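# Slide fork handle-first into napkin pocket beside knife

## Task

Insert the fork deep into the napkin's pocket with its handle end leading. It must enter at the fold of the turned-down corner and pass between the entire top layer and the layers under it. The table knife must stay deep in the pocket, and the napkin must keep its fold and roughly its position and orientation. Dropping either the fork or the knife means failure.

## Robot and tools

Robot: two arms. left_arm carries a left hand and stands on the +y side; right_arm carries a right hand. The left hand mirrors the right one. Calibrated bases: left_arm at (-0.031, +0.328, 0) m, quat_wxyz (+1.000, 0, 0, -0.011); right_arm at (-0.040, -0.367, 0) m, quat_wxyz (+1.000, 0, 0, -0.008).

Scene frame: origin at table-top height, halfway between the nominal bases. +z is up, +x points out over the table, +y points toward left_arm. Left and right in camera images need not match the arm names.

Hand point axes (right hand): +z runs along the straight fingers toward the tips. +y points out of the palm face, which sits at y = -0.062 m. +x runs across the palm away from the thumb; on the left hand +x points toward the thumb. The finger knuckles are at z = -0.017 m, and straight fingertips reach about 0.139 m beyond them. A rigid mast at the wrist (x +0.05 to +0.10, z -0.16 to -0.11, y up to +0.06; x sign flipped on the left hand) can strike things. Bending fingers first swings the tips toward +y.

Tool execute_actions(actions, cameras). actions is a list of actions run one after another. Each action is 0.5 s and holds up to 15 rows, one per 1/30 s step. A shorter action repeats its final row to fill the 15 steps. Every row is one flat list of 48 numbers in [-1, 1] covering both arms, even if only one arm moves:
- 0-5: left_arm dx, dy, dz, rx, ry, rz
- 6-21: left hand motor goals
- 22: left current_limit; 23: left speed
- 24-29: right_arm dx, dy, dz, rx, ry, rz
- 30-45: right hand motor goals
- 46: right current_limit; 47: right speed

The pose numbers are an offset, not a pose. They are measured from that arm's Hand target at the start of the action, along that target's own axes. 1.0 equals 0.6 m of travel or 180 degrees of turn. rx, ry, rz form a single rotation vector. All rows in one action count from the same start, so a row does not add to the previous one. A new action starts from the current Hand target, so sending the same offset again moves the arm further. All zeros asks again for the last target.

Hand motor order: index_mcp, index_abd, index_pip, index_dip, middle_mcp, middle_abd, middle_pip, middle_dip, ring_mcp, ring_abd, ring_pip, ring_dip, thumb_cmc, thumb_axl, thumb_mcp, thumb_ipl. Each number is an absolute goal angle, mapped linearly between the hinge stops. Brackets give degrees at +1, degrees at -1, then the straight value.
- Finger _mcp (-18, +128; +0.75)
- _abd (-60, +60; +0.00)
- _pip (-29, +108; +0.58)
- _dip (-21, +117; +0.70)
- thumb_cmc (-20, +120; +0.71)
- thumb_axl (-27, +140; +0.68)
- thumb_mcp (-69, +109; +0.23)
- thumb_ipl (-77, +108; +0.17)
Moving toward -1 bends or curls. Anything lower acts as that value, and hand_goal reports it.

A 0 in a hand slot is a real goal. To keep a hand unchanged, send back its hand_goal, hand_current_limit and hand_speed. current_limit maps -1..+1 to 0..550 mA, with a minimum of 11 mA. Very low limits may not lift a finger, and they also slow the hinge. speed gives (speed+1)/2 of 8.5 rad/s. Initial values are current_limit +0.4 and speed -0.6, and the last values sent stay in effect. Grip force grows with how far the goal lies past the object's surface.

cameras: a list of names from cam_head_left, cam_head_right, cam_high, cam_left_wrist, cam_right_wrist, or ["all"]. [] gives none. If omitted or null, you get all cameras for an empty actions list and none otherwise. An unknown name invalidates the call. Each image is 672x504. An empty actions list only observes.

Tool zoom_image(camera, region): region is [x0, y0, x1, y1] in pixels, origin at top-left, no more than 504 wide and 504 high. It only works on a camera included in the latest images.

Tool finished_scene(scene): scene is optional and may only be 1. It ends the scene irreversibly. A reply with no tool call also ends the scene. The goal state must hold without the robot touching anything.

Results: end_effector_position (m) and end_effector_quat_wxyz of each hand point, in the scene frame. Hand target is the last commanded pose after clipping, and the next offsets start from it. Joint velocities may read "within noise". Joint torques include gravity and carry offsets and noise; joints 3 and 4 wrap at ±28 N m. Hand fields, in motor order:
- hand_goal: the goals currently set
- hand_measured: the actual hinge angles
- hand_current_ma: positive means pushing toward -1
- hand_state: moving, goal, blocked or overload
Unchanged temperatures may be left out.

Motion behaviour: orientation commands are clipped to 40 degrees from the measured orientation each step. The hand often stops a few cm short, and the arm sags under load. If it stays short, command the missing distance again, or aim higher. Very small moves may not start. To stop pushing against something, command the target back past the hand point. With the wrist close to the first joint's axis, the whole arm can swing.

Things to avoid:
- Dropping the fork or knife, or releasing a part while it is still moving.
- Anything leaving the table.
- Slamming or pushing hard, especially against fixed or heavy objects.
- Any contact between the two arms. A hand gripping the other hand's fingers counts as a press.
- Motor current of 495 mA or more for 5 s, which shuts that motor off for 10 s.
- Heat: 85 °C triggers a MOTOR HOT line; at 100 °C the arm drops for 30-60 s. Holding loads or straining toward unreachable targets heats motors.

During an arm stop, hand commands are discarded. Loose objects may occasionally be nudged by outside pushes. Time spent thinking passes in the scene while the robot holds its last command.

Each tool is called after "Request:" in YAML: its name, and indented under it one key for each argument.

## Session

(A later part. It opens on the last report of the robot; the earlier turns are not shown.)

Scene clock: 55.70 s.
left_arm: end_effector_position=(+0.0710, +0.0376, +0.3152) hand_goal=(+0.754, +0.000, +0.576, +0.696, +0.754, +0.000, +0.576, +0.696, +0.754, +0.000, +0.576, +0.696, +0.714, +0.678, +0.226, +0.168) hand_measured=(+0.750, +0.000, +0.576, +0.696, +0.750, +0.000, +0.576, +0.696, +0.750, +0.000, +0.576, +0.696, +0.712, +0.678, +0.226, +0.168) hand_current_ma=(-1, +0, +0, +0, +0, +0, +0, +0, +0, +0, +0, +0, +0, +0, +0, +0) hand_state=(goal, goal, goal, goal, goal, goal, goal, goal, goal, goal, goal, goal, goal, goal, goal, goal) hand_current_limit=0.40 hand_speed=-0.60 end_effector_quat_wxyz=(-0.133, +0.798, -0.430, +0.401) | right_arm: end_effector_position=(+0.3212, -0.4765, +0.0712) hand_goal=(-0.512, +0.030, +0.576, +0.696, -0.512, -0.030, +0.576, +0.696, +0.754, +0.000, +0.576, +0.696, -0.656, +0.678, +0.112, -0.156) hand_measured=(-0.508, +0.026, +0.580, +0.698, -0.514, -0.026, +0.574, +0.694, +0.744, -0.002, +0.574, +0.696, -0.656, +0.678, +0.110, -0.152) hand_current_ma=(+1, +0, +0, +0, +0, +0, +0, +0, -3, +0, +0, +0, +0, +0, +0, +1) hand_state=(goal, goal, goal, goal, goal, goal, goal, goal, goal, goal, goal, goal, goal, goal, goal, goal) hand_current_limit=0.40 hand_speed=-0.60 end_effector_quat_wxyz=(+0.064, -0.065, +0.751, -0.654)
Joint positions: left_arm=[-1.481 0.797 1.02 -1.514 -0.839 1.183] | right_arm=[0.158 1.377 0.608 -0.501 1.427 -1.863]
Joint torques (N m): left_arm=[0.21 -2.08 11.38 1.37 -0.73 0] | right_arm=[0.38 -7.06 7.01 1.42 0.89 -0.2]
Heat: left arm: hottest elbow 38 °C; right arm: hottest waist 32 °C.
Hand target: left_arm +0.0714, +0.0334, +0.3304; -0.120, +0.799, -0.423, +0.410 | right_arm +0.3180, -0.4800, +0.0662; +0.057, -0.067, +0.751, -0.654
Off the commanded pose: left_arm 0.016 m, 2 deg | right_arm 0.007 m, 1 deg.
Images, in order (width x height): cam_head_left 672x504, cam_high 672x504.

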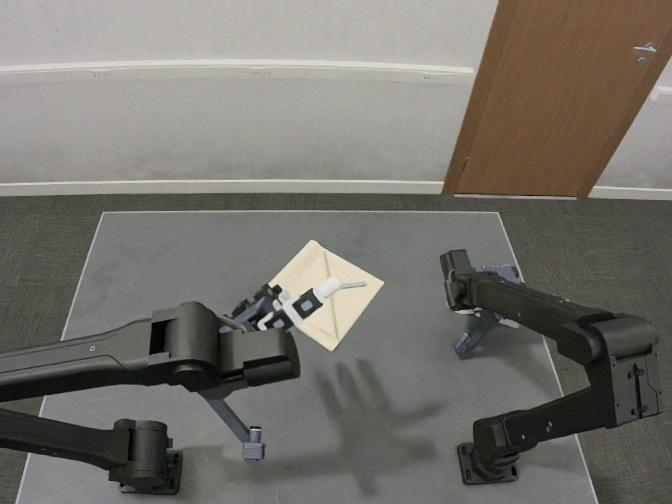

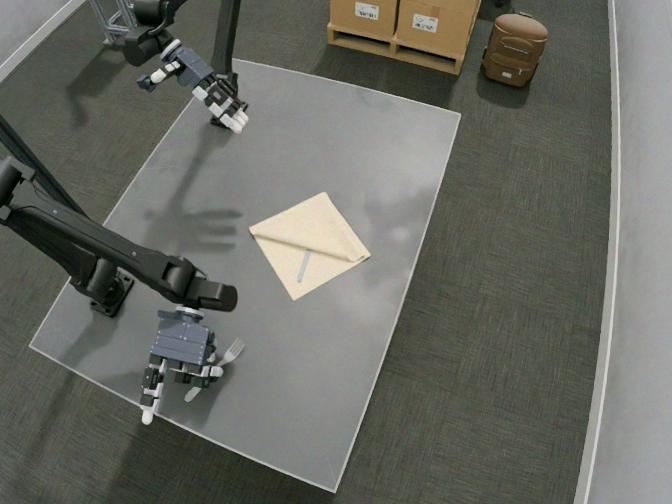

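Request:
execute_actions:
  actions:
    - [[0,0,0,0,0,0,0.754,0,0.576,0.696,0.754,0,0.576,0.696,0.754,0,0.576,0.696,0.714,0.678,0.226,0.168,0.4,-0.6,-0.0473,-0.1545,-0.0987,-0.1481,0.0397,0.0456,-0.068,0,0.576,0.696,-0.068,0,0.576,0.696,-0.342,0,-0.3,0.26,0.714,0.678,0.226,0.168,0.4,-0.3]]
    - [[0,0,0,0,0,0,0.754,0,0.576,0.696,0.754,0,0.576,0.696,0.754,0,0.576,0.696,0.714,0.678,0.226,0.168,0.4,-0.6,0,0,0,-0.1481,0.0397,0.0456,0.342,0,0.576,0.696,0.342,0,0.576,0.696,-0.342,0,-0.3,0.26,0.714,0.678,0.226,0.168,0.4,-0.3]]
    - [[0,0,0,0,0,0,0.754,0,0.576,0.696,0.754,0,0.576,0.696,0.754,0,0.576,0.696,0.714,0.678,0.226,0.168,0.4,-0.6,0,0,0,-0.1481,0.0397,0.0456,0.753,0,0.576,0.696,0.753,0,0.576,0.696,-0.342,0,-0.3,0.26,0.714,0.678,0.226,0.168,0.4,-0.3]]
  cameras: ["all"]

Scene clock: 58.00 s.
left_arm: end_effector_position=(+0.0710, +0.0376, +0.3152) hand_goal=(+0.754, +0.000, +0.576, +0.696, +0.754, +0.000, +0.576, +0.696, +0.754, +0.000, +0.576, +0.696, +0.714, +0.678, +0.226, +0.168) hand_measured=(+0.750, +0.000, +0.576, +0.696, +0.750, +0.000, +0.576, +0.696, +0.750, +0.000, +0.576, +0.696, +0.712, +0.678, +0.226, +0.168) hand_current_ma=(-1, +0, +0, +0, +0, +0, +0, +0, +0, +0, +0, +0, +0, +0, +0, +0) hand_state=(goal, goal, goal, goal, goal, goal, goal, goal, goal, goal, goal, goal, goal, goal, goal, goal) hand_current_limit=0.40 hand_speed=-0.60 end_effector_quat_wxyz=(-0.133, +0.798, -0.430, +0.401) | right_arm: end_effector_position=(+0.3208, -0.4259, +0.1459) hand_goal=(+0.754, +0.000, +0.576, +0.696, +0.754, +0.000, +0.576, +0.696, -0.342, +0.000, -0.300, +0.260, +0.714, +0.678, +0.226, +0.168) hand_measured=(+0.752, +0.002, +0.576, +0.698, +0.752, -0.004, +0.576, +0.694, -0.330, -0.002, -0.294, +0.264, +0.714, +0.678, +0.222, +0.166) hand_current_ma=(+0, +0, +0, +0, +0, +0, +0, +0, +3, +0, +1, +0, +0, +0, -1, +0) hand_state=(goal, goal, goal, goal, goal, goal, goal, goal, goal, goal, goal, goal, goal, goal, goal, goal) hand_current_limit=0.40 hand_speed=-0.30 end_effector_quat_wxyz=(-0.021, +0.183, +0.983, +0.001)
Joint positions: left_arm=[-1.481 0.797 1.02 -1.514 -0.839 1.183] | right_arm=[-0.377 1.292 0.976 -1.296 0.007 -1.597]
Joint torques (N m): left_arm=[0.26 -2.14 11.36 1.39 -0.73 -0.01] | right_arm=[1.38 -7.59 14.6 0.1 -0.36 -0.26]
Heat: left arm: hottest elbow 38 °C; right arm: hottest waist 32 °C.
Hand target: left_arm +0.0714, +0.0334, +0.3304; -0.120, +0.799, -0.423, +0.410 | right_arm +0.3381, -0.4298, +0.1663; +0.000, +0.173, +0.985, -0.001
Off the commanded pose: left_arm 0.016 m, 2 deg | right_arm 0.027 m, 3 deg.
camera_calibration:
cam_right_wrist: T_world_to_cam=[[0.942266, 0.334784, 0.00734627, -0.136056], [0.190445, -0.553802, 0.810577, -0.483731], [0.275437, -0.76238, -0.585587, -0.206972], [0, 0, 0, 1]] pos_world=[0.277332, -0.380133, 0.2719]

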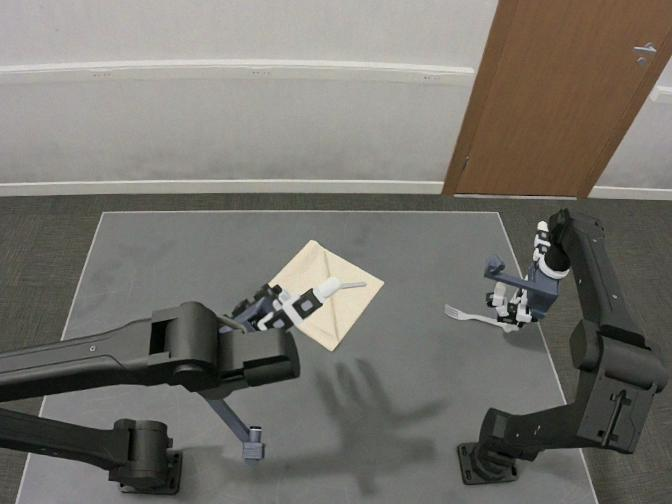

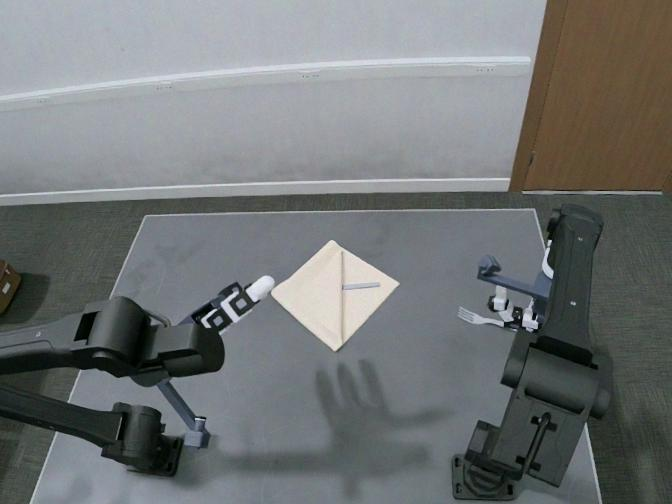

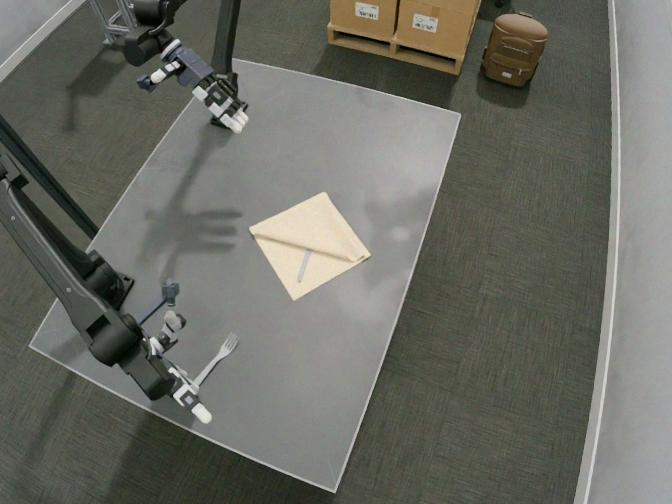

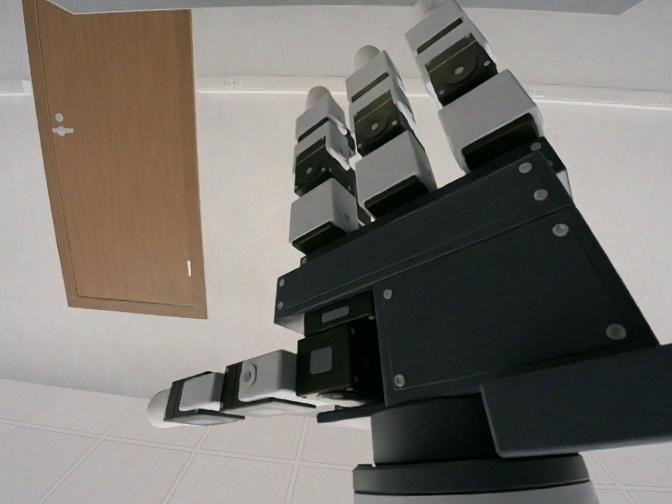

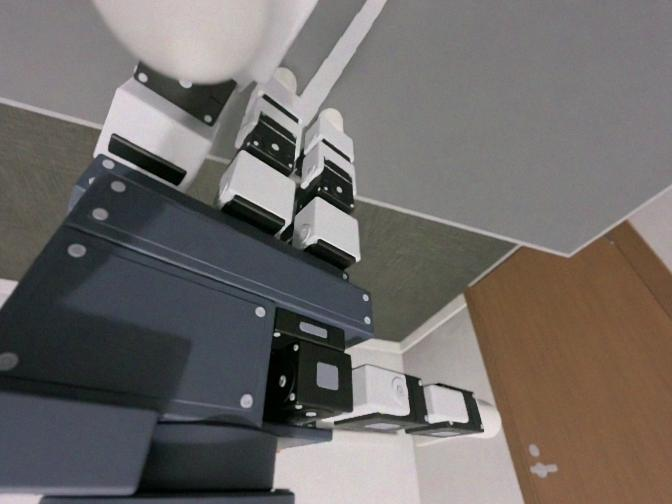

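Request:
zoom_image:
  camera: "cam_right_wrist"
  region: [180, 0, 430, 180]

Request:
zoom_image:
  camera: "cam_head_left"
  region: [430, 270, 540, 350]

Request:
zoom_image:
  camera: "cam_high"
  region: [150, 320, 250, 430]

Scaled by 2.016 from the camera's 672x504 image, which has a finer 960x720 frame.

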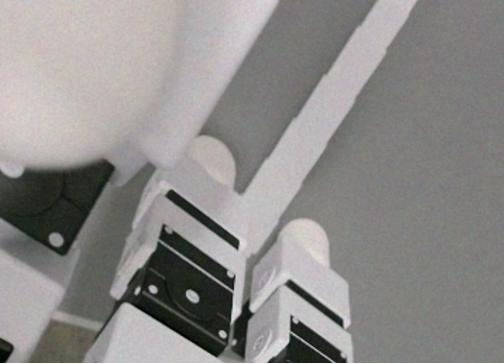

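Scaled by 4.582 from the camera's 672x504 image, which has a finer 960x720 frame.

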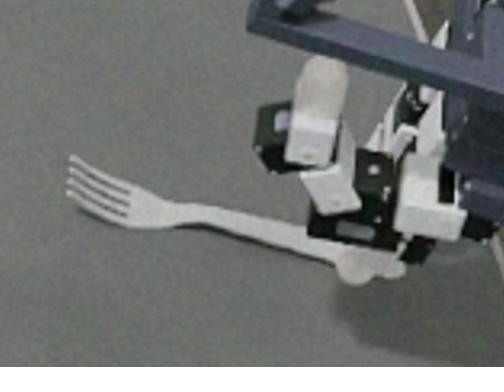

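Scaled by 4.582 from the camera's 672x504 image, which has a finer 960x720 frame.

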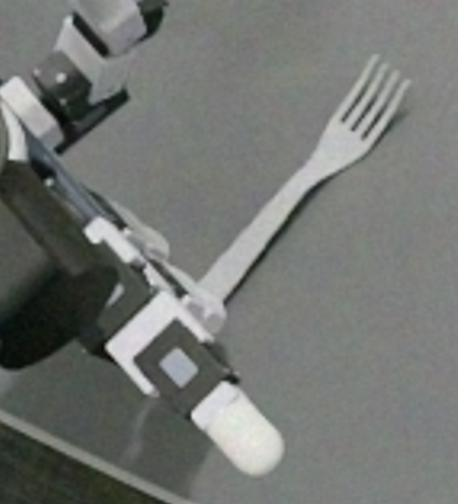

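Request:
execute_actions:
  actions:
    - [[0,0,0,0,0,0,0.754,0,0.576,0.696,0.754,0,0.576,0.696,0.754,0,0.576,0.696,0.714,0.678,0.226,0.168,0.4,-0.6,0.0204,0.0901,0.01,0,0,0,0.753,0,0.576,0.696,0.753,0,0.576,0.696,-0.068,0,-1.0,-0.464,0.714,0.678,0.226,0.168,0.4,-0.3]]
  cameras: ["cam_right_wrist","cam_head_left","cam_high"]

Request:
zoom_image:
  camera: "cam_right_wrist"
  region: [180, 0, 430, 180]

Request:
zoom_image:
  camera: "cam_head_left"
  region: [430, 270, 540, 350]

Scene clock: 61.33 s.
left_arm: end_effector_position=(+0.0710, +0.0376, +0.3152) hand_goal=(+0.754, +0.000, +0.576, +0.696, +0.754, +0.000, +0.576, +0.696, +0.754, +0.000, +0.576, +0.696, +0.714, +0.678, +0.226, +0.168) hand_measured=(+0.750, +0.000, +0.576, +0.696, +0.750, +0.000, +0.576, +0.696, +0.750, +0.000, +0.576, +0.696, +0.712, +0.678, +0.226, +0.168) hand_current_ma=(-1, +0, +0, +0, +0, +0, +0, +0, +0, +0, +0, +0, +0, +0, +0, +0) hand_state=(goal, goal, goal, goal, goal, goal, goal, goal, goal, goal, goal, goal, goal, goal, goal, goal) hand_current_limit=0.40 hand_speed=-0.60 end_effector_quat_wxyz=(-0.133, +0.798, -0.430, +0.401) | right_arm: end_effector_position=(+0.3353, -0.3715, +0.1467) hand_goal=(+0.754, +0.000, +0.576, +0.696, +0.754, +0.000, +0.576, +0.696, -0.068, +0.000, -1.000, -0.464, +0.714, +0.678, +0.226, +0.168) hand_measured=(+0.752, +0.002, +0.576, +0.698, +0.752, -0.004, +0.576, +0.694, -0.040, -0.002, -0.914, -0.402, +0.714, +0.678, +0.222, +0.166) hand_current_ma=(+0, +0, +0, +0, +0, +0, +0, +0, +18, +0, +131, +71, +0, +0, -1, +0) hand_state=(goal, goal, goal, goal, goal, goal, goal, goal, blocked, goal, blocked, blocked, goal, goal, goal, goal) hand_current_limit=0.40 hand_speed=-0.30 end_effector_quat_wxyz=(-0.020, +0.165, +0.986, +0.002)
Joint positions: left_arm=[-1.481 0.797 1.02 -1.514 -0.839 1.183] | right_arm=[-0.217 1.29 0.976 -1.296 -0.001 -1.474]
Joint torques (N m): left_arm=[0.26 -2.14 11.37 1.36 -0.72 0] | right_arm=[1.08 -9.47 11.52 0.57 -0.1 0.02]
Heat: left arm: hottest elbow 39 °C; right arm: hottest waist 32 °C.
Hand target: left_arm +0.0714, +0.0334, +0.3304; -0.120, +0.799, -0.423, +0.410 | right_arm +0.3450, -0.3748, +0.1601; -0.001, +0.173, +0.985, -0.001
Off the commanded pose: left_arm 0.016 m, 2 deg | right_arm 0.017 m, 2 deg.
camera_calibration:
cam_right_wrist: T_world_to_cam=[[0.929157, 0.369523, 0.010926, -0.151185], [0.208633, -0.548542, 0.809675, -0.461065], [0.305187, -0.750036, -0.586777, -0.174276], [0, 0, 0, 1]] pos_world=[0.289854, -0.327761, 0.272704]
Images, in order (width x height): cam_head_left 672x504, cam_high 672x504, cam_right_wrist 672x504.

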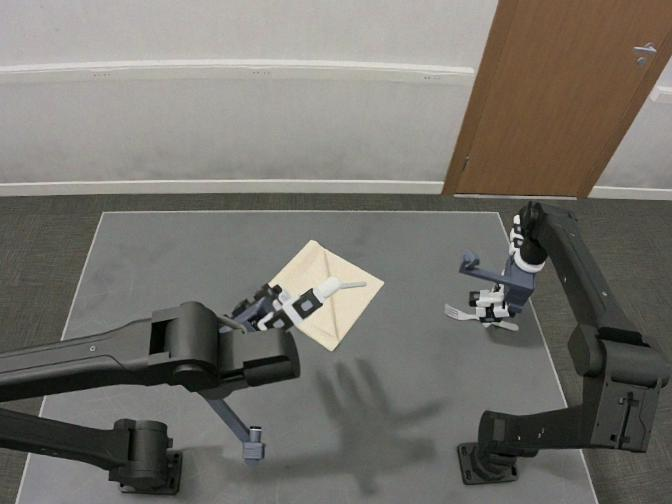

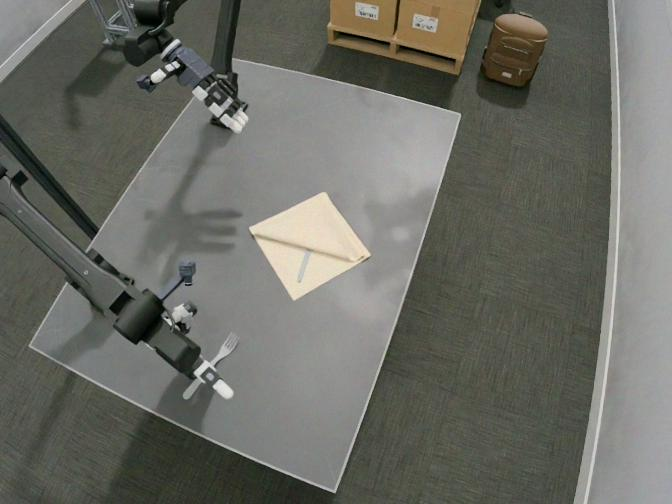

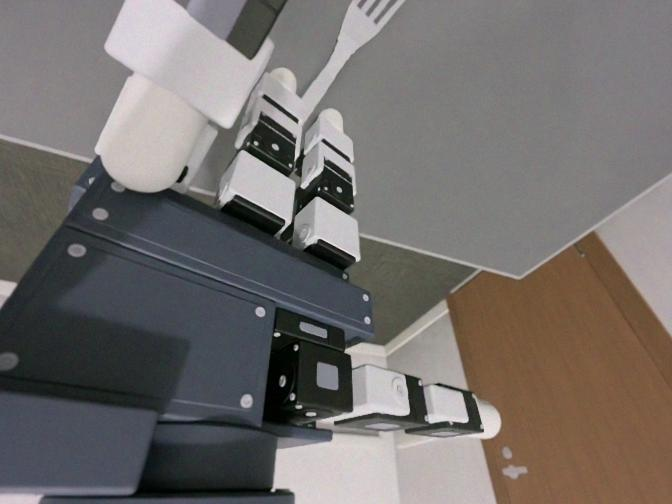

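Scaled by 2.016 from the camera's 672x504 image, which has a finer 960x720 frame.

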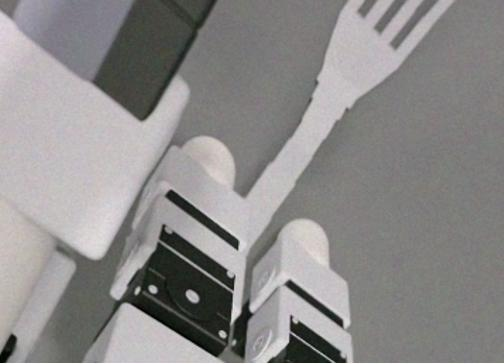

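Scaled by 4.582 from the camera's 672x504 image, which has a finer 960x720 frame.

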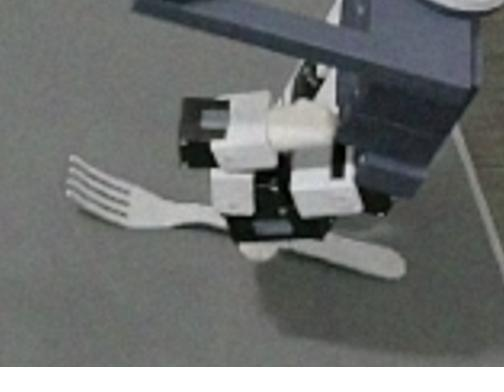

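Request:
execute_actions:
  actions:
    - [[0,0,0,0,0,0,0.754,0,0.576,0.696,0.754,0,0.576,0.696,0.754,0,0.576,0.696,0.714,0.678,0.226,0.168,0.4,-0.6,0,0,0.035,0,0,0,0.753,0,0.576,0.696,0.753,0,0.576,0.696,-0.04,0,-0.91,-0.4,0.714,0.678,0.226,0.168,0.4,-0.6]]
  cameras: ["cam_right_wrist","cam_head_left","cam_high"]

Request:
zoom_image:
  camera: "cam_right_wrist"
  region: [180, 0, 430, 180]

Request:
zoom_image:
  camera: "cam_high"
  region: [150, 310, 250, 410]

Scene clock: 62.33 s.
left_arm: end_effector_position=(+0.0710, +0.0376, +0.3152) hand_goal=(+0.754, +0.000, +0.576, +0.696, +0.754, +0.000, +0.576, +0.696, +0.754, +0.000, +0.576, +0.696, +0.714, +0.678, +0.226, +0.168) hand_measured=(+0.750, +0.000, +0.576, +0.696, +0.750, +0.000, +0.576, +0.696, +0.750, +0.000, +0.576, +0.696, +0.712, +0.678, +0.226, +0.168) hand_current_ma=(-1, +0, +0, +0, +0, +0, +0, +0, +0, +0, +0, +0, +0, +0, +0, +0) hand_state=(goal, goal, goal, goal, goal, goal, goal, goal, goal, goal, goal, goal, goal, goal, goal, goal) hand_current_limit=0.40 hand_speed=-0.60 end_effector_quat_wxyz=(-0.133, +0.798, -0.430, +0.401) | right_arm: end_effector_position=(+0.3424, -0.3734, +0.1429) hand_goal=(+0.754, +0.000, +0.576, +0.696, +0.754, +0.000, +0.576, +0.696, -0.040, +0.000, -0.910, -0.400, +0.714, +0.678, +0.226, +0.168) hand_measured=(+0.752, +0.002, +0.576, +0.698, +0.752, -0.004, +0.576, +0.694, -0.030, -0.002, -0.906, -0.398, +0.714, +0.678, +0.222, +0.166) hand_current_ma=(+0, +0, +0, +0, +0, +0, +0, +0, +3, +0, +1, +0, +0, +0, -1, +0) hand_state=(goal, goal, goal, goal, goal, goal, goal, goal, goal, goal, goal, goal, goal, goal, goal, goal) hand_current_limit=0.40 hand_speed=-0.60 end_effector_quat_wxyz=(-0.002, +0.165, +0.986, +0.001)
Joint positions: left_arm=[-1.481 0.797 1.02 -1.514 -0.839 1.183] | right_arm=[-0.217 1.29 0.963 -1.247 -0.001 -1.472]
Joint torques (N m): left_arm=[0.26 -2.14 11.37 1.39 -0.72 -0.01] | right_arm=[1.14 -7.88 9.07 1.1 -0.08 0.06]
Heat: left arm: hottest elbow 39 °C; right arm: hottest waist 32 °C.
Hand target: left_arm +0.0714, +0.0334, +0.3304; -0.120, +0.799, -0.423, +0.410 | right_arm +0.3449, -0.3749, +0.1390; -0.001, +0.173, +0.985, -0.001
Off the commanded pose: left_arm 0.016 m, 2 deg | right_arm 0.005 m, 1 deg.
camera_calibration:
cam_right_wrist: T_world_to_cam=[[0.928839, 0.368343, 0.0397587, -0.161532], [0.179725, -0.54183, 0.821048, -0.449684], [0.323969, -0.755476, -0.569473, -0.191008], [0, 0, 0, 1]] pos_world=[0.292737, -0.328455, 0.26686]
Images, in order (width x height): cam_head_left 672x504, cam_high 672x504, cam_right_wrist 672x504.

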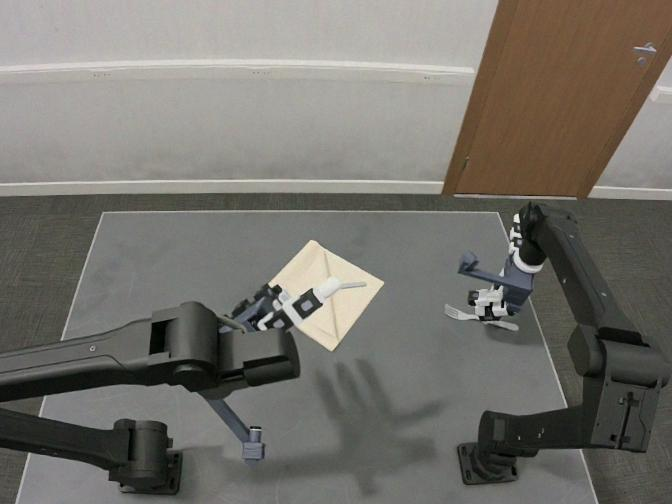

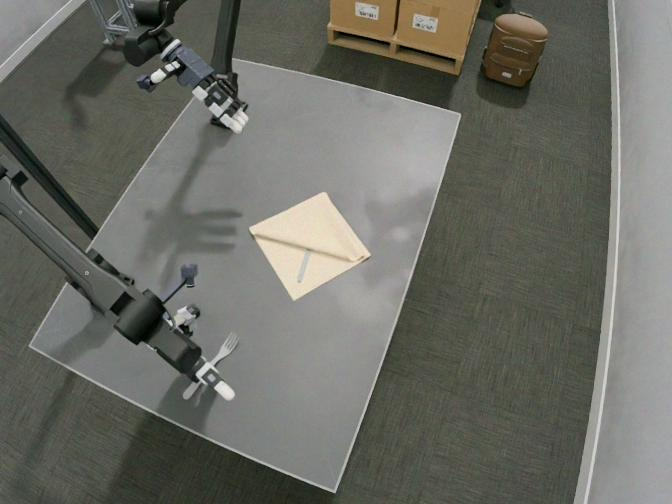

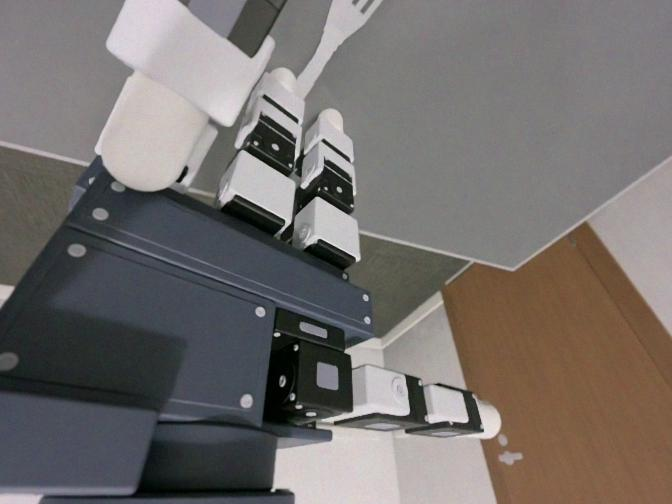

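Scaled by 2.016 from the camera's 672x504 image, which has a finer 960x720 frame.

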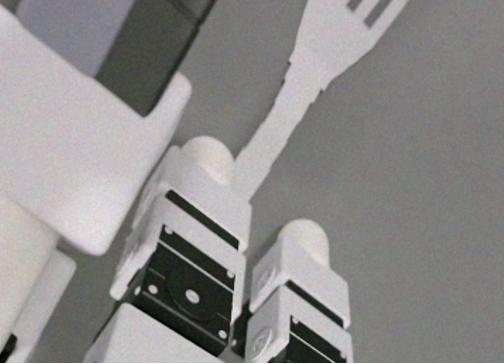

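Scaled by 5.040 from the camera's 672x504 image, which has a finer 960x720 frame.

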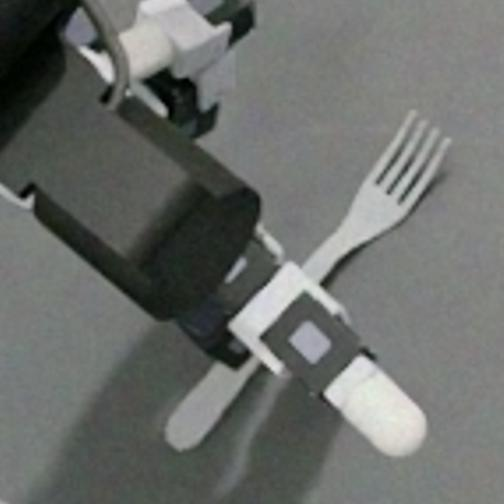

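Request:
execute_actions:
  actions:
    - [[0,0,0,0,0,0,0.754,0,0.576,0.696,0.754,0,0.576,0.696,0.754,0,0.576,0.696,0.714,0.678,0.226,0.168,0.4,-0.6,0.011,-0.004,0.035,0,0,0,0.753,0,0.576,0.696,0.753,0,0.576,0.696,-0.04,0,-0.91,-0.4,0.714,0.678,0.226,0.168,0.4,-0.6]]
  cameras: ["cam_right_wrist","cam_head_left","cam_high"]

Request:
zoom_image:
  camera: "cam_right_wrist"
  region: [180, 0, 430, 180]

Request:
zoom_image:
  camera: "cam_high"
  region: [150, 310, 250, 410]

Scene clock: 63.40 s.
left_arm: end_effector_position=(+0.0710, +0.0376, +0.3152) hand_goal=(+0.754, +0.000, +0.576, +0.696, +0.754, +0.000, +0.576, +0.696, +0.754, +0.000, +0.576, +0.696, +0.714, +0.678, +0.226, +0.168) hand_measured=(+0.750, +0.000, +0.576, +0.696, +0.750, +0.000, +0.576, +0.696, +0.750, +0.000, +0.576, +0.696, +0.712, +0.678, +0.226, +0.168) hand_current_ma=(-1, +0, +0, +0, +0, +0, +0, +0, +0, +0, +0, +0, +0, +0, +0, +0) hand_state=(goal, goal, goal, goal, goal, goal, goal, goal, goal, goal, goal, goal, goal, goal, goal, goal) hand_current_limit=0.40 hand_speed=-0.60 end_effector_quat_wxyz=(-0.133, +0.798, -0.430, +0.401) | right_arm: end_effector_position=(+0.3350, -0.3717, +0.1214) hand_goal=(+0.754, +0.000, +0.576, +0.696, +0.754, +0.000, +0.576, +0.696, -0.040, +0.000, -0.910, -0.400, +0.714, +0.678, +0.226, +0.168) hand_measured=(+0.752, +0.002, +0.576, +0.698, +0.752, -0.004, +0.576, +0.694, -0.030, -0.002, -0.906, -0.398, +0.714, +0.678, +0.222, +0.166) hand_current_ma=(+0, +0, +0, +0, +0, +0, +0, +0, +3, +0, +1, +0, +0, +0, -1, +0) hand_state=(goal, goal, goal, goal, goal, goal, goal, goal, goal, goal, goal, goal, goal, goal, goal, goal) hand_current_limit=0.40 hand_speed=-0.60 end_effector_quat_wxyz=(-0.002, +0.165, +0.986, +0.000)
Joint positions: left_arm=[-1.481 0.797 1.02 -1.514 -0.839 1.183] | right_arm=[-0.217 1.292 0.905 -1.188 -0.001 -1.472]
Joint torques (N m): left_arm=[0.26 -2.08 11.36 1.4 -0.73 0] | right_arm=[0.79 -7.47 9.11 1.06 -0.08 0.01]
Heat: left arm: hottest elbow 39 °C; right arm: hottest waist 32 °C.
Hand target: left_arm +0.0714, +0.0334, +0.3304; -0.120, +0.799, -0.423, +0.410 | right_arm +0.3379, -0.3749, +0.1182; -0.001, +0.173, +0.985, -0.001
Off the commanded pose: left_arm 0.016 m, 2 deg | right_arm 0.005 m, 1 deg.
camera_calibration:
cam_right_wrist: T_world_to_cam=[[0.928862, 0.368376, 0.038909, -0.154314], [0.180429, -0.541667, 0.821001, -0.430017], [0.323513, -0.755576, -0.5696, -0.199416], [0, 0, 0, 1]] pos_world=[0.285438, -0.326754, 0.24546]
Images, in order (width x height): cam_head_left 672x504, cam_high 672x504, cam_right_wrist 672x504.

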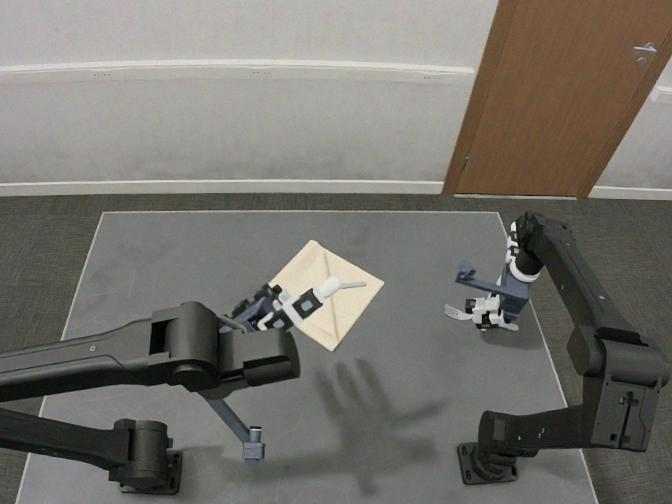

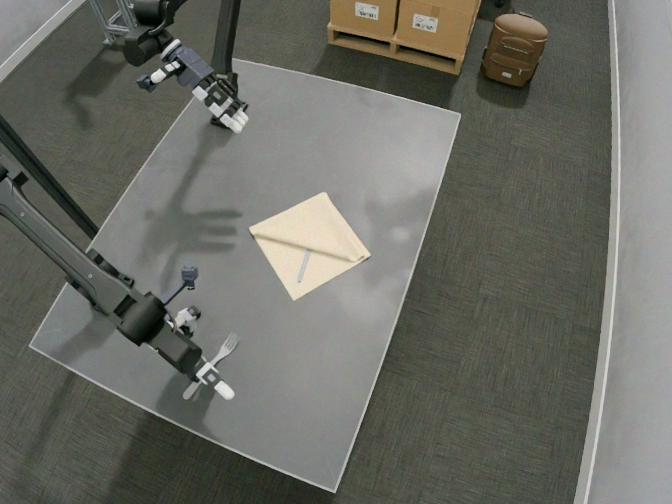

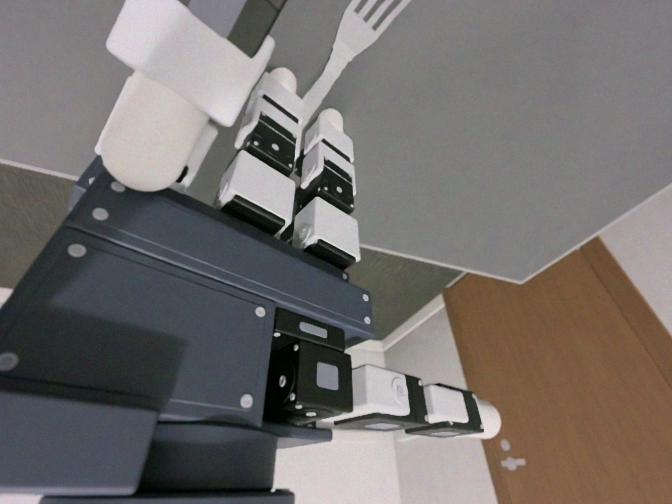

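Scaled by 2.016 from the camera's 672x504 image, which has a finer 960x720 frame.

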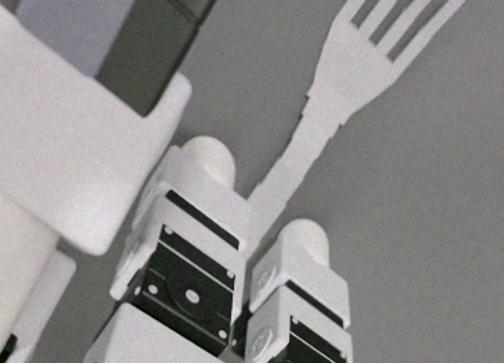

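Scaled by 5.040 from the camera's 672x504 image, which has a finer 960x720 frame.

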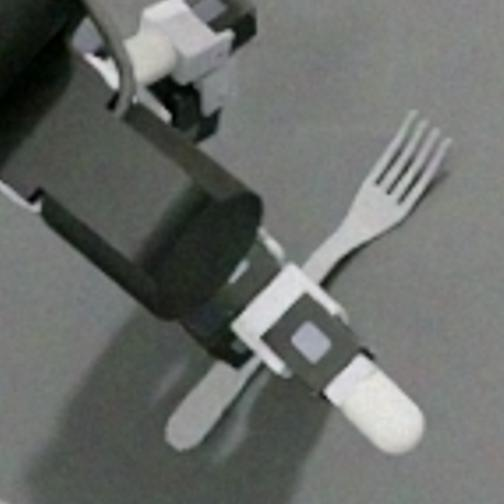

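Request:
execute_actions:
  actions:
    - [[0,0,0,0,0,0,0.754,0,0.576,0.696,0.754,0,0.576,0.696,0.754,0,0.576,0.696,0.714,0.678,0.226,0.168,0.4,-0.6,0,0,0,0,0,0,0.753,-0.2,0.576,0.696,0.753,0.2,0.576,0.696,-0.04,0,-0.91,-0.4,0.714,0.678,0.226,0.168,0.4,-0.85]]
  cameras: ["cam_right_wrist","cam_high"]

Request:
zoom_image:
  camera: "cam_right_wrist"
  region: [180, 0, 430, 180]

Scene clock: 64.23 s.
left_arm: end_effector_position=(+0.0710, +0.0376, +0.3152) hand_goal=(+0.754, +0.000, +0.576, +0.696, +0.754, +0.000, +0.576, +0.696, +0.754, +0.000, +0.576, +0.696, +0.714, +0.678, +0.226, +0.168) hand_measured=(+0.750, +0.000, +0.576, +0.696, +0.750, +0.000, +0.576, +0.696, +0.750, +0.000, +0.576, +0.696, +0.712, +0.678, +0.226, +0.168) hand_current_ma=(-1, +0, +0, +0, +0, +0, +0, +0, +0, +0, +0, +0, +0, +0, +0, +0) hand_state=(goal, goal, goal, goal, goal, goal, goal, goal, goal, goal, goal, goal, goal, goal, goal, goal) hand_current_limit=0.40 hand_speed=-0.60 end_effector_quat_wxyz=(-0.133, +0.798, -0.430, +0.401) | right_arm: end_effector_position=(+0.3352, -0.3717, +0.1215) hand_goal=(+0.754, -0.200, +0.576, +0.696, +0.754, +0.200, +0.576, +0.696, -0.040, +0.000, -0.910, -0.400, +0.714, +0.678, +0.226, +0.168) hand_measured=(+0.752, -0.082, +0.576, +0.698, +0.752, +0.070, +0.576, +0.694, -0.030, -0.002, -0.906, -0.398, +0.714, +0.678, +0.222, +0.166) hand_current_ma=(+0, +179, +0, +0, +0, -219, +0, +0, +3, +0, +1, +0, +0, +0, -1, +0) hand_state=(goal, blocked, goal, goal, goal, blocked, goal, goal, goal, goal, goal, goal, goal, goal, goal, goal) hand_current_limit=0.40 hand_speed=-0.85 end_effector_quat_wxyz=(-0.002, +0.165, +0.986, +0.000)
Joint positions: left_arm=[-1.481 0.797 1.02 -1.514 -0.839 1.183] | right_arm=[-0.217 1.292 0.905 -1.188 -0.001 -1.472]
Joint torques (N m): left_arm=[0.21 -2.14 11.37 1.37 -0.73 -0.01] | right_arm=[0.73 -7.65 9.1 1.01 -0.09 0.01]
Heat: left arm: hottest elbow 39 °C; right arm: hottest waist 32 °C.
Hand target: left_arm +0.0714, +0.0334, +0.3304; -0.120, +0.799, -0.423, +0.410 | right_arm +0.3379, -0.3749, +0.1182; -0.001, +0.173, +0.985, -0.001
Off the commanded pose: left_arm 0.016 m, 2 deg | right_arm 0.005 m, 1 deg.
camera_calibration:
cam_right_wrist: T_world_to_cam=[[0.928848, 0.36835, 0.0394961, -0.154555], [0.179846, -0.54156, 0.821199, -0.429881], [0.323878, -0.755666, -0.569273, -0.199663], [0, 0, 0, 1]] pos_world=[0.285537, -0.326754, 0.24546]
Images, in order (width x height): cam_high 672x504, cam_right_wrist 672x504.

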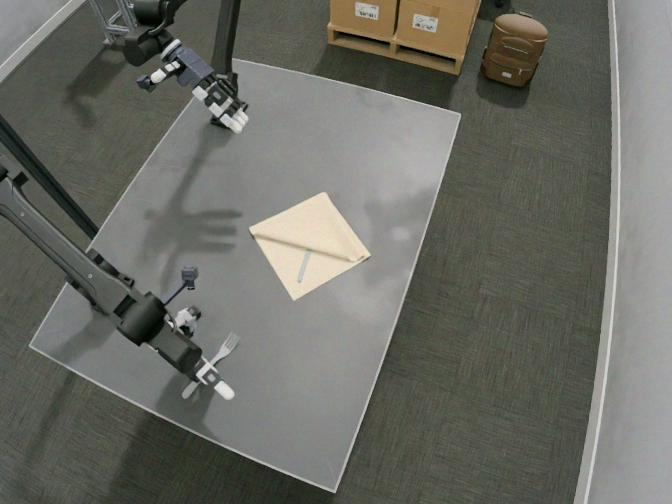

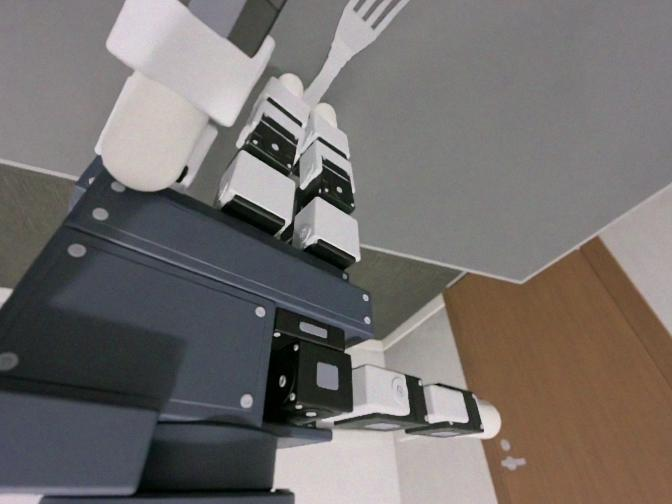

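Scaled by 2.016 from the camera's 672x504 image, which has a finer 960x720 frame.

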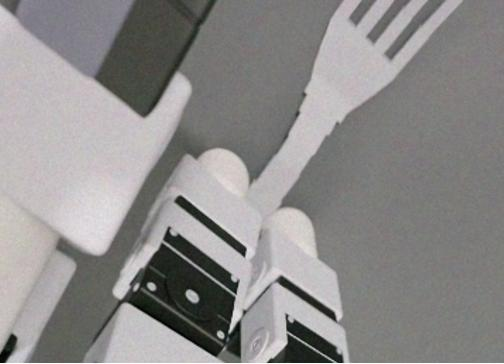

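Request:
execute_actions:
  actions:
    - [[0,0,0,0,0,0,0.754,0,0.576,0.696,0.754,0,0.576,0.696,0.754,0,0.576,0.696,0.714,0.678,0.226,0.168,0.4,-0.6,0,0,0,0,0,0,0.753,-0.4,0.576,0.696,0.753,0.4,0.576,0.696,-0.04,0,-0.91,-0.4,0.714,0.678,0.226,0.168,0.4,-0.85]]
    - [[0,0,0,0,0,0,0.754,0,0.576,0.696,0.754,0,0.576,0.696,0.754,0,0.576,0.696,0.714,0.678,0.226,0.168,0.4,-0.6,0,0,-0.02,0,0,0,0.753,-0.4,0.576,0.696,0.753,0.4,0.576,0.696,-0.04,0,-0.91,-0.4,0.714,0.678,0.226,0.168,0.4,-0.85]]
  cameras: ["cam_right_wrist","cam_high"]

Request:
zoom_image:
  camera: "cam_right_wrist"
  region: [180, 0, 430, 180]

Request:
zoom_image:
  camera: "cam_high"
  region: [150, 310, 250, 410]

Scene clock: 65.73 s.
left_arm: end_effector_position=(+0.0710, +0.0376, +0.3152) hand_goal=(+0.754, +0.000, +0.576, +0.696, +0.754, +0.000, +0.576, +0.696, +0.754, +0.000, +0.576, +0.696, +0.714, +0.678, +0.226, +0.168) hand_measured=(+0.750, +0.000, +0.576, +0.696, +0.750, +0.000, +0.576, +0.696, +0.750, +0.000, +0.576, +0.696, +0.712, +0.678, +0.226, +0.168) hand_current_ma=(-1, +0, +0, +0, +0, +0, +0, +0, +0, +0, +0, +0, +0, +0, +0, +0) hand_state=(goal, goal, goal, goal, goal, goal, goal, goal, goal, goal, goal, goal, goal, goal, goal, goal) hand_current_limit=0.40 hand_speed=-0.60 end_effector_quat_wxyz=(-0.133, +0.798, -0.430, +0.401) | right_arm: end_effector_position=(+0.3330, -0.3712, +0.1212) hand_goal=(+0.754, -0.400, +0.576, +0.696, +0.754, +0.400, +0.576, +0.696, -0.040, +0.000, -0.910, -0.400, +0.714, +0.678, +0.226, +0.168) hand_measured=(+0.756, -0.090, +0.576, +0.698, +0.750, +0.070, +0.576, +0.694, -0.030, -0.002, -0.906, -0.398, +0.714, +0.678, +0.222, +0.166) hand_current_ma=(+0, +385, +0, +0, +0, -385, +0, +0, +3, +0, +1, +0, +0, +0, -1, +0) hand_state=(goal, blocked, goal, goal, goal, blocked, goal, goal, goal, goal, goal, goal, goal, goal, goal, goal) hand_current_limit=0.40 hand_speed=-0.85 end_effector_quat_wxyz=(-0.007, +0.165, +0.986, +0.001)
Joint positions: left_arm=[-1.481 0.797 1.02 -1.514 -0.839 1.183] | right_arm=[-0.217 1.292 0.905 -1.197 -0.001 -1.472]
Joint torques (N m): left_arm=[0.26 -2.14 11.37 1.39 -0.73 0] | right_arm=[0.79 -8.76 11.02 0.09 -0.09 0]
Heat: left arm: hottest elbow 39 °C; right arm: hottest waist 32 °C.
Hand target: left_arm +0.0714, +0.0334, +0.3304; -0.120, +0.799, -0.423, +0.410 | right_arm +0.3379, -0.3749, +0.1302; +0.000, +0.173, +0.985, -0.001
Off the commanded pose: left_arm 0.016 m, 2 deg | right_arm 0.011 m, 1 deg.
camera_calibration:
cam_right_wrist: T_world_to_cam=[[0.929169, 0.368265, 0.0320139, -0.151938], [0.187116, -0.543262, 0.818446, -0.431643], [0.318797, -0.754484, -0.573691, -0.196046], [0, 0, 0, 1]] pos_world=[0.284442, -0.326456, 0.245671]
Images, in order (width x height): cam_high 672x504, cam_right_wrist 672x504.

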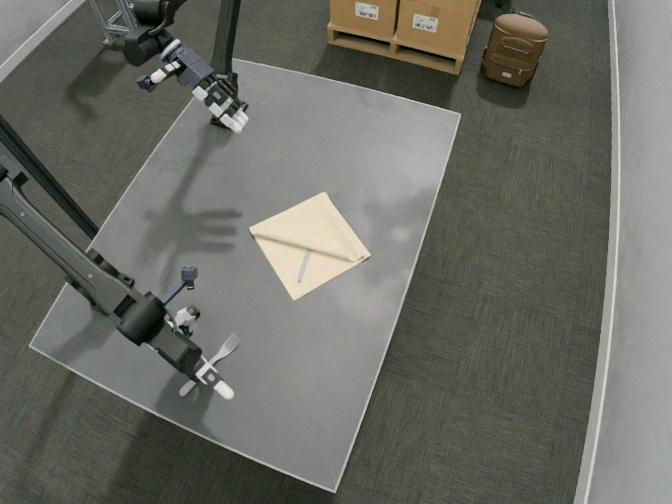

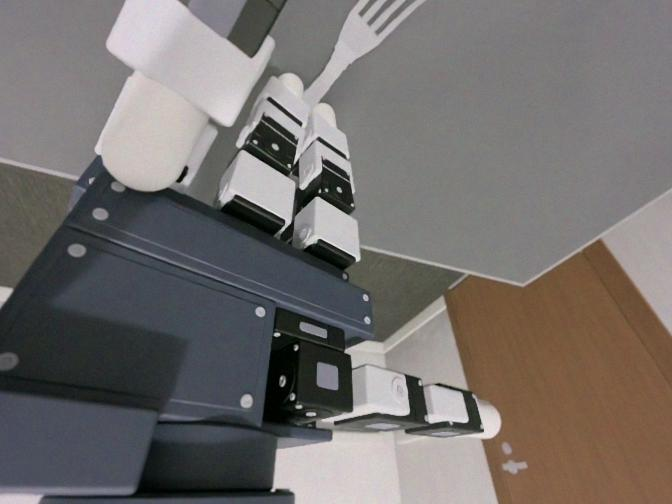

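Scaled by 2.016 from the camera's 672x504 image, which has a finer 960x720 frame.

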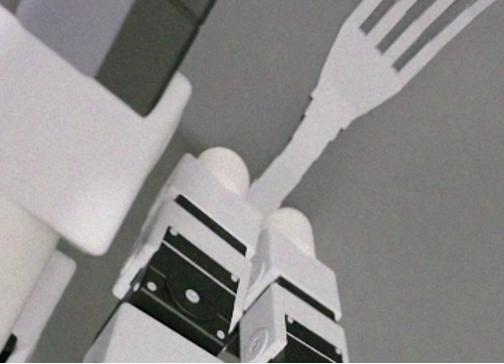

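Scaled by 5.040 from the camera's 672x504 image, which has a finer 960x720 frame.

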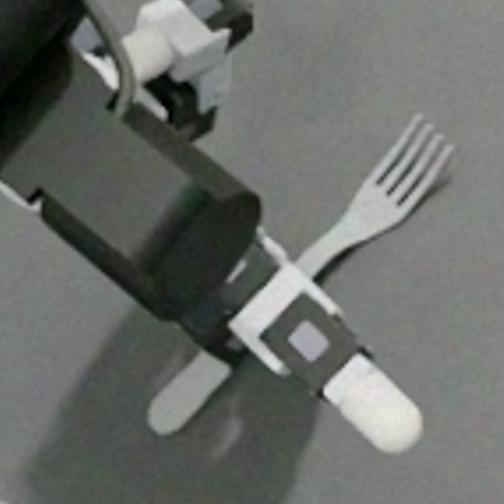

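Request:
execute_actions:
  actions:
    - [[0,0,0,0,0,0,0.754,0,0.576,0.696,0.754,0,0.576,0.696,0.754,0,0.576,0.696,0.714,0.678,0.226,0.168,0.4,-0.6,0,0,-0.03,0,0,0,0.753,-0.4,0.576,0.696,0.753,0.4,0.576,0.696,-0.04,0,-0.91,-0.4,0.714,0.678,0.226,0.168,0.4,-0.85]]
  cameras: ["cam_right_wrist","cam_high","cam_head_left"]

Request:
zoom_image:
  camera: "cam_right_wrist"
  region: [180, 0, 430, 180]

Request:
zoom_image:
  camera: "cam_high"
  region: [150, 310, 250, 410]

Request:
zoom_image:
  camera: "cam_head_left"
  region: [430, 270, 540, 350]

Scene clock: 66.60 s.
left_arm: end_effector_position=(+0.0710, +0.0376, +0.3152) hand_goal=(+0.754, +0.000, +0.576, +0.696, +0.754, +0.000, +0.576, +0.696, +0.754, +0.000, +0.576, +0.696, +0.714, +0.678, +0.226, +0.168) hand_measured=(+0.750, +0.000, +0.576, +0.696, +0.750, +0.000, +0.576, +0.696, +0.750, +0.000, +0.576, +0.696, +0.712, +0.678, +0.226, +0.168) hand_current_ma=(-1, +0, +0, +0, +0, +0, +0, +0, +0, +0, +0, +0, +0, +0, +0, +0) hand_state=(goal, goal, goal, goal, goal, goal, goal, goal, goal, goal, goal, goal, goal, goal, goal, goal) hand_current_limit=0.40 hand_speed=-0.60 end_effector_quat_wxyz=(-0.133, +0.798, -0.430, +0.401) | right_arm: end_effector_position=(+0.3199, -0.3680, +0.1226) hand_goal=(+0.754, -0.400, +0.576, +0.696, +0.754, +0.400, +0.576, +0.696, -0.040, +0.000, -0.910, -0.400, +0.714, +0.678, +0.226, +0.168) hand_measured=(+0.758, -0.092, +0.578, +0.698, +0.748, +0.070, +0.574, +0.694, -0.030, -0.002, -0.906, -0.398, +0.714, +0.678, +0.222, +0.166) hand_current_ma=(+0, +385, +0, +0, -1, -385, +0, +0, +3, +0, +1, +0, +0, +0, -1, +0) hand_state=(goal, blocked, goal, goal, goal, blocked, goal, goal, goal, goal, goal, goal, goal, goal, goal, goal) hand_current_limit=0.40 hand_speed=-0.85 end_effector_quat_wxyz=(-0.030, +0.165, +0.986, +0.002)
Joint positions: left_arm=[-1.481 0.797 1.02 -1.514 -0.839 1.183] | right_arm=[-0.217 1.284 0.905 -1.251 -0.001 -1.472]
Joint torques (N m): left_arm=[0.26 -2.14 11.36 1.39 -0.72 0] | right_arm=[0.85 -9.52 13.82 0.12 -0.1 0.01]
Heat: left arm: hottest elbow 39 °C; right arm: hottest waist 32 °C.
Hand target: left_arm +0.0714, +0.0334, +0.3304; -0.120, +0.799, -0.423, +0.410 | right_arm +0.3380, -0.3748, +0.1481; -0.001, +0.173, +0.985, -0.001
Off the commanded pose: left_arm 0.016 m, 2 deg | right_arm 0.032 m, 4 deg.
camera_calibration:
cam_right_wrist: T_world_to_cam=[[0.929736, 0.368172, -0.00635785, -0.136446], [0.22414, -0.552146, 0.803054, -0.441882], [0.292152, -0.748053, -0.595872, -0.17514], [0, 0, 0, 1]] pos_world=[0.27707, -0.324762, 0.249627]
Images, in order (width x height): cam_head_left 672x504, cam_high 672x504, cam_right_wrist 672x504.

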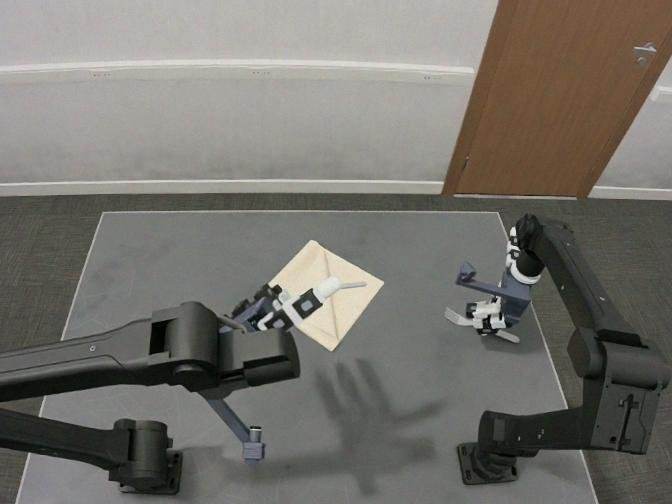

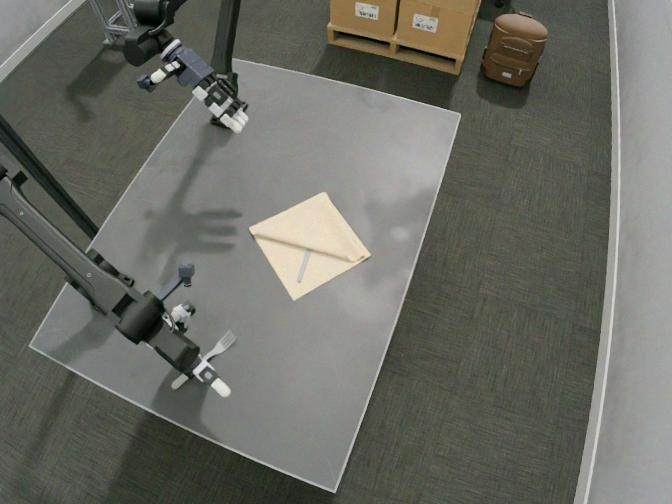

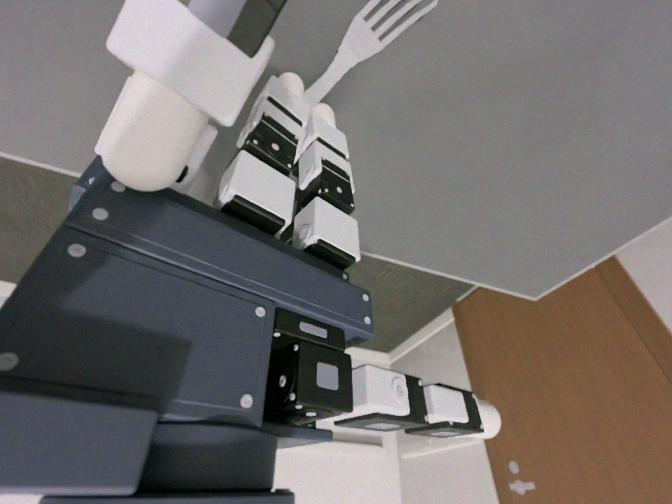

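Scaled by 2.016 from the camera's 672x504 image, which has a finer 960x720 frame.

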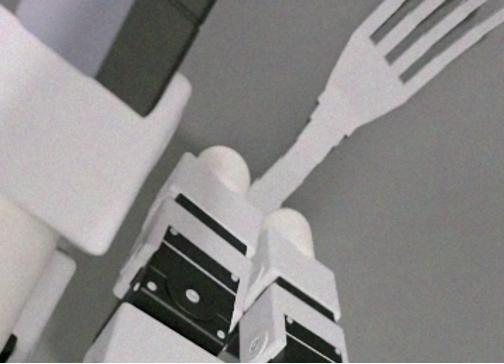

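Scaled by 5.040 from the camera's 672x504 image, which has a finer 960x720 frame.

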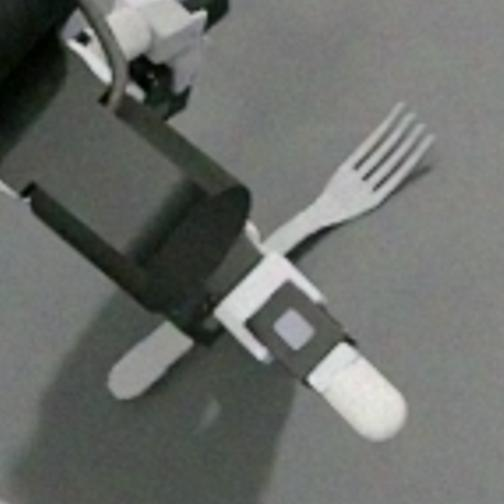

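Scaled by 4.582 from the camera's 672x504 image, which has a finer 960x720 frame.

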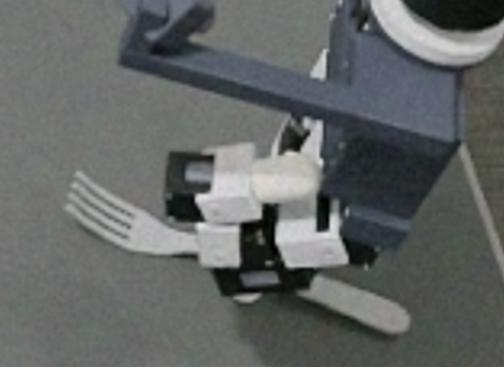

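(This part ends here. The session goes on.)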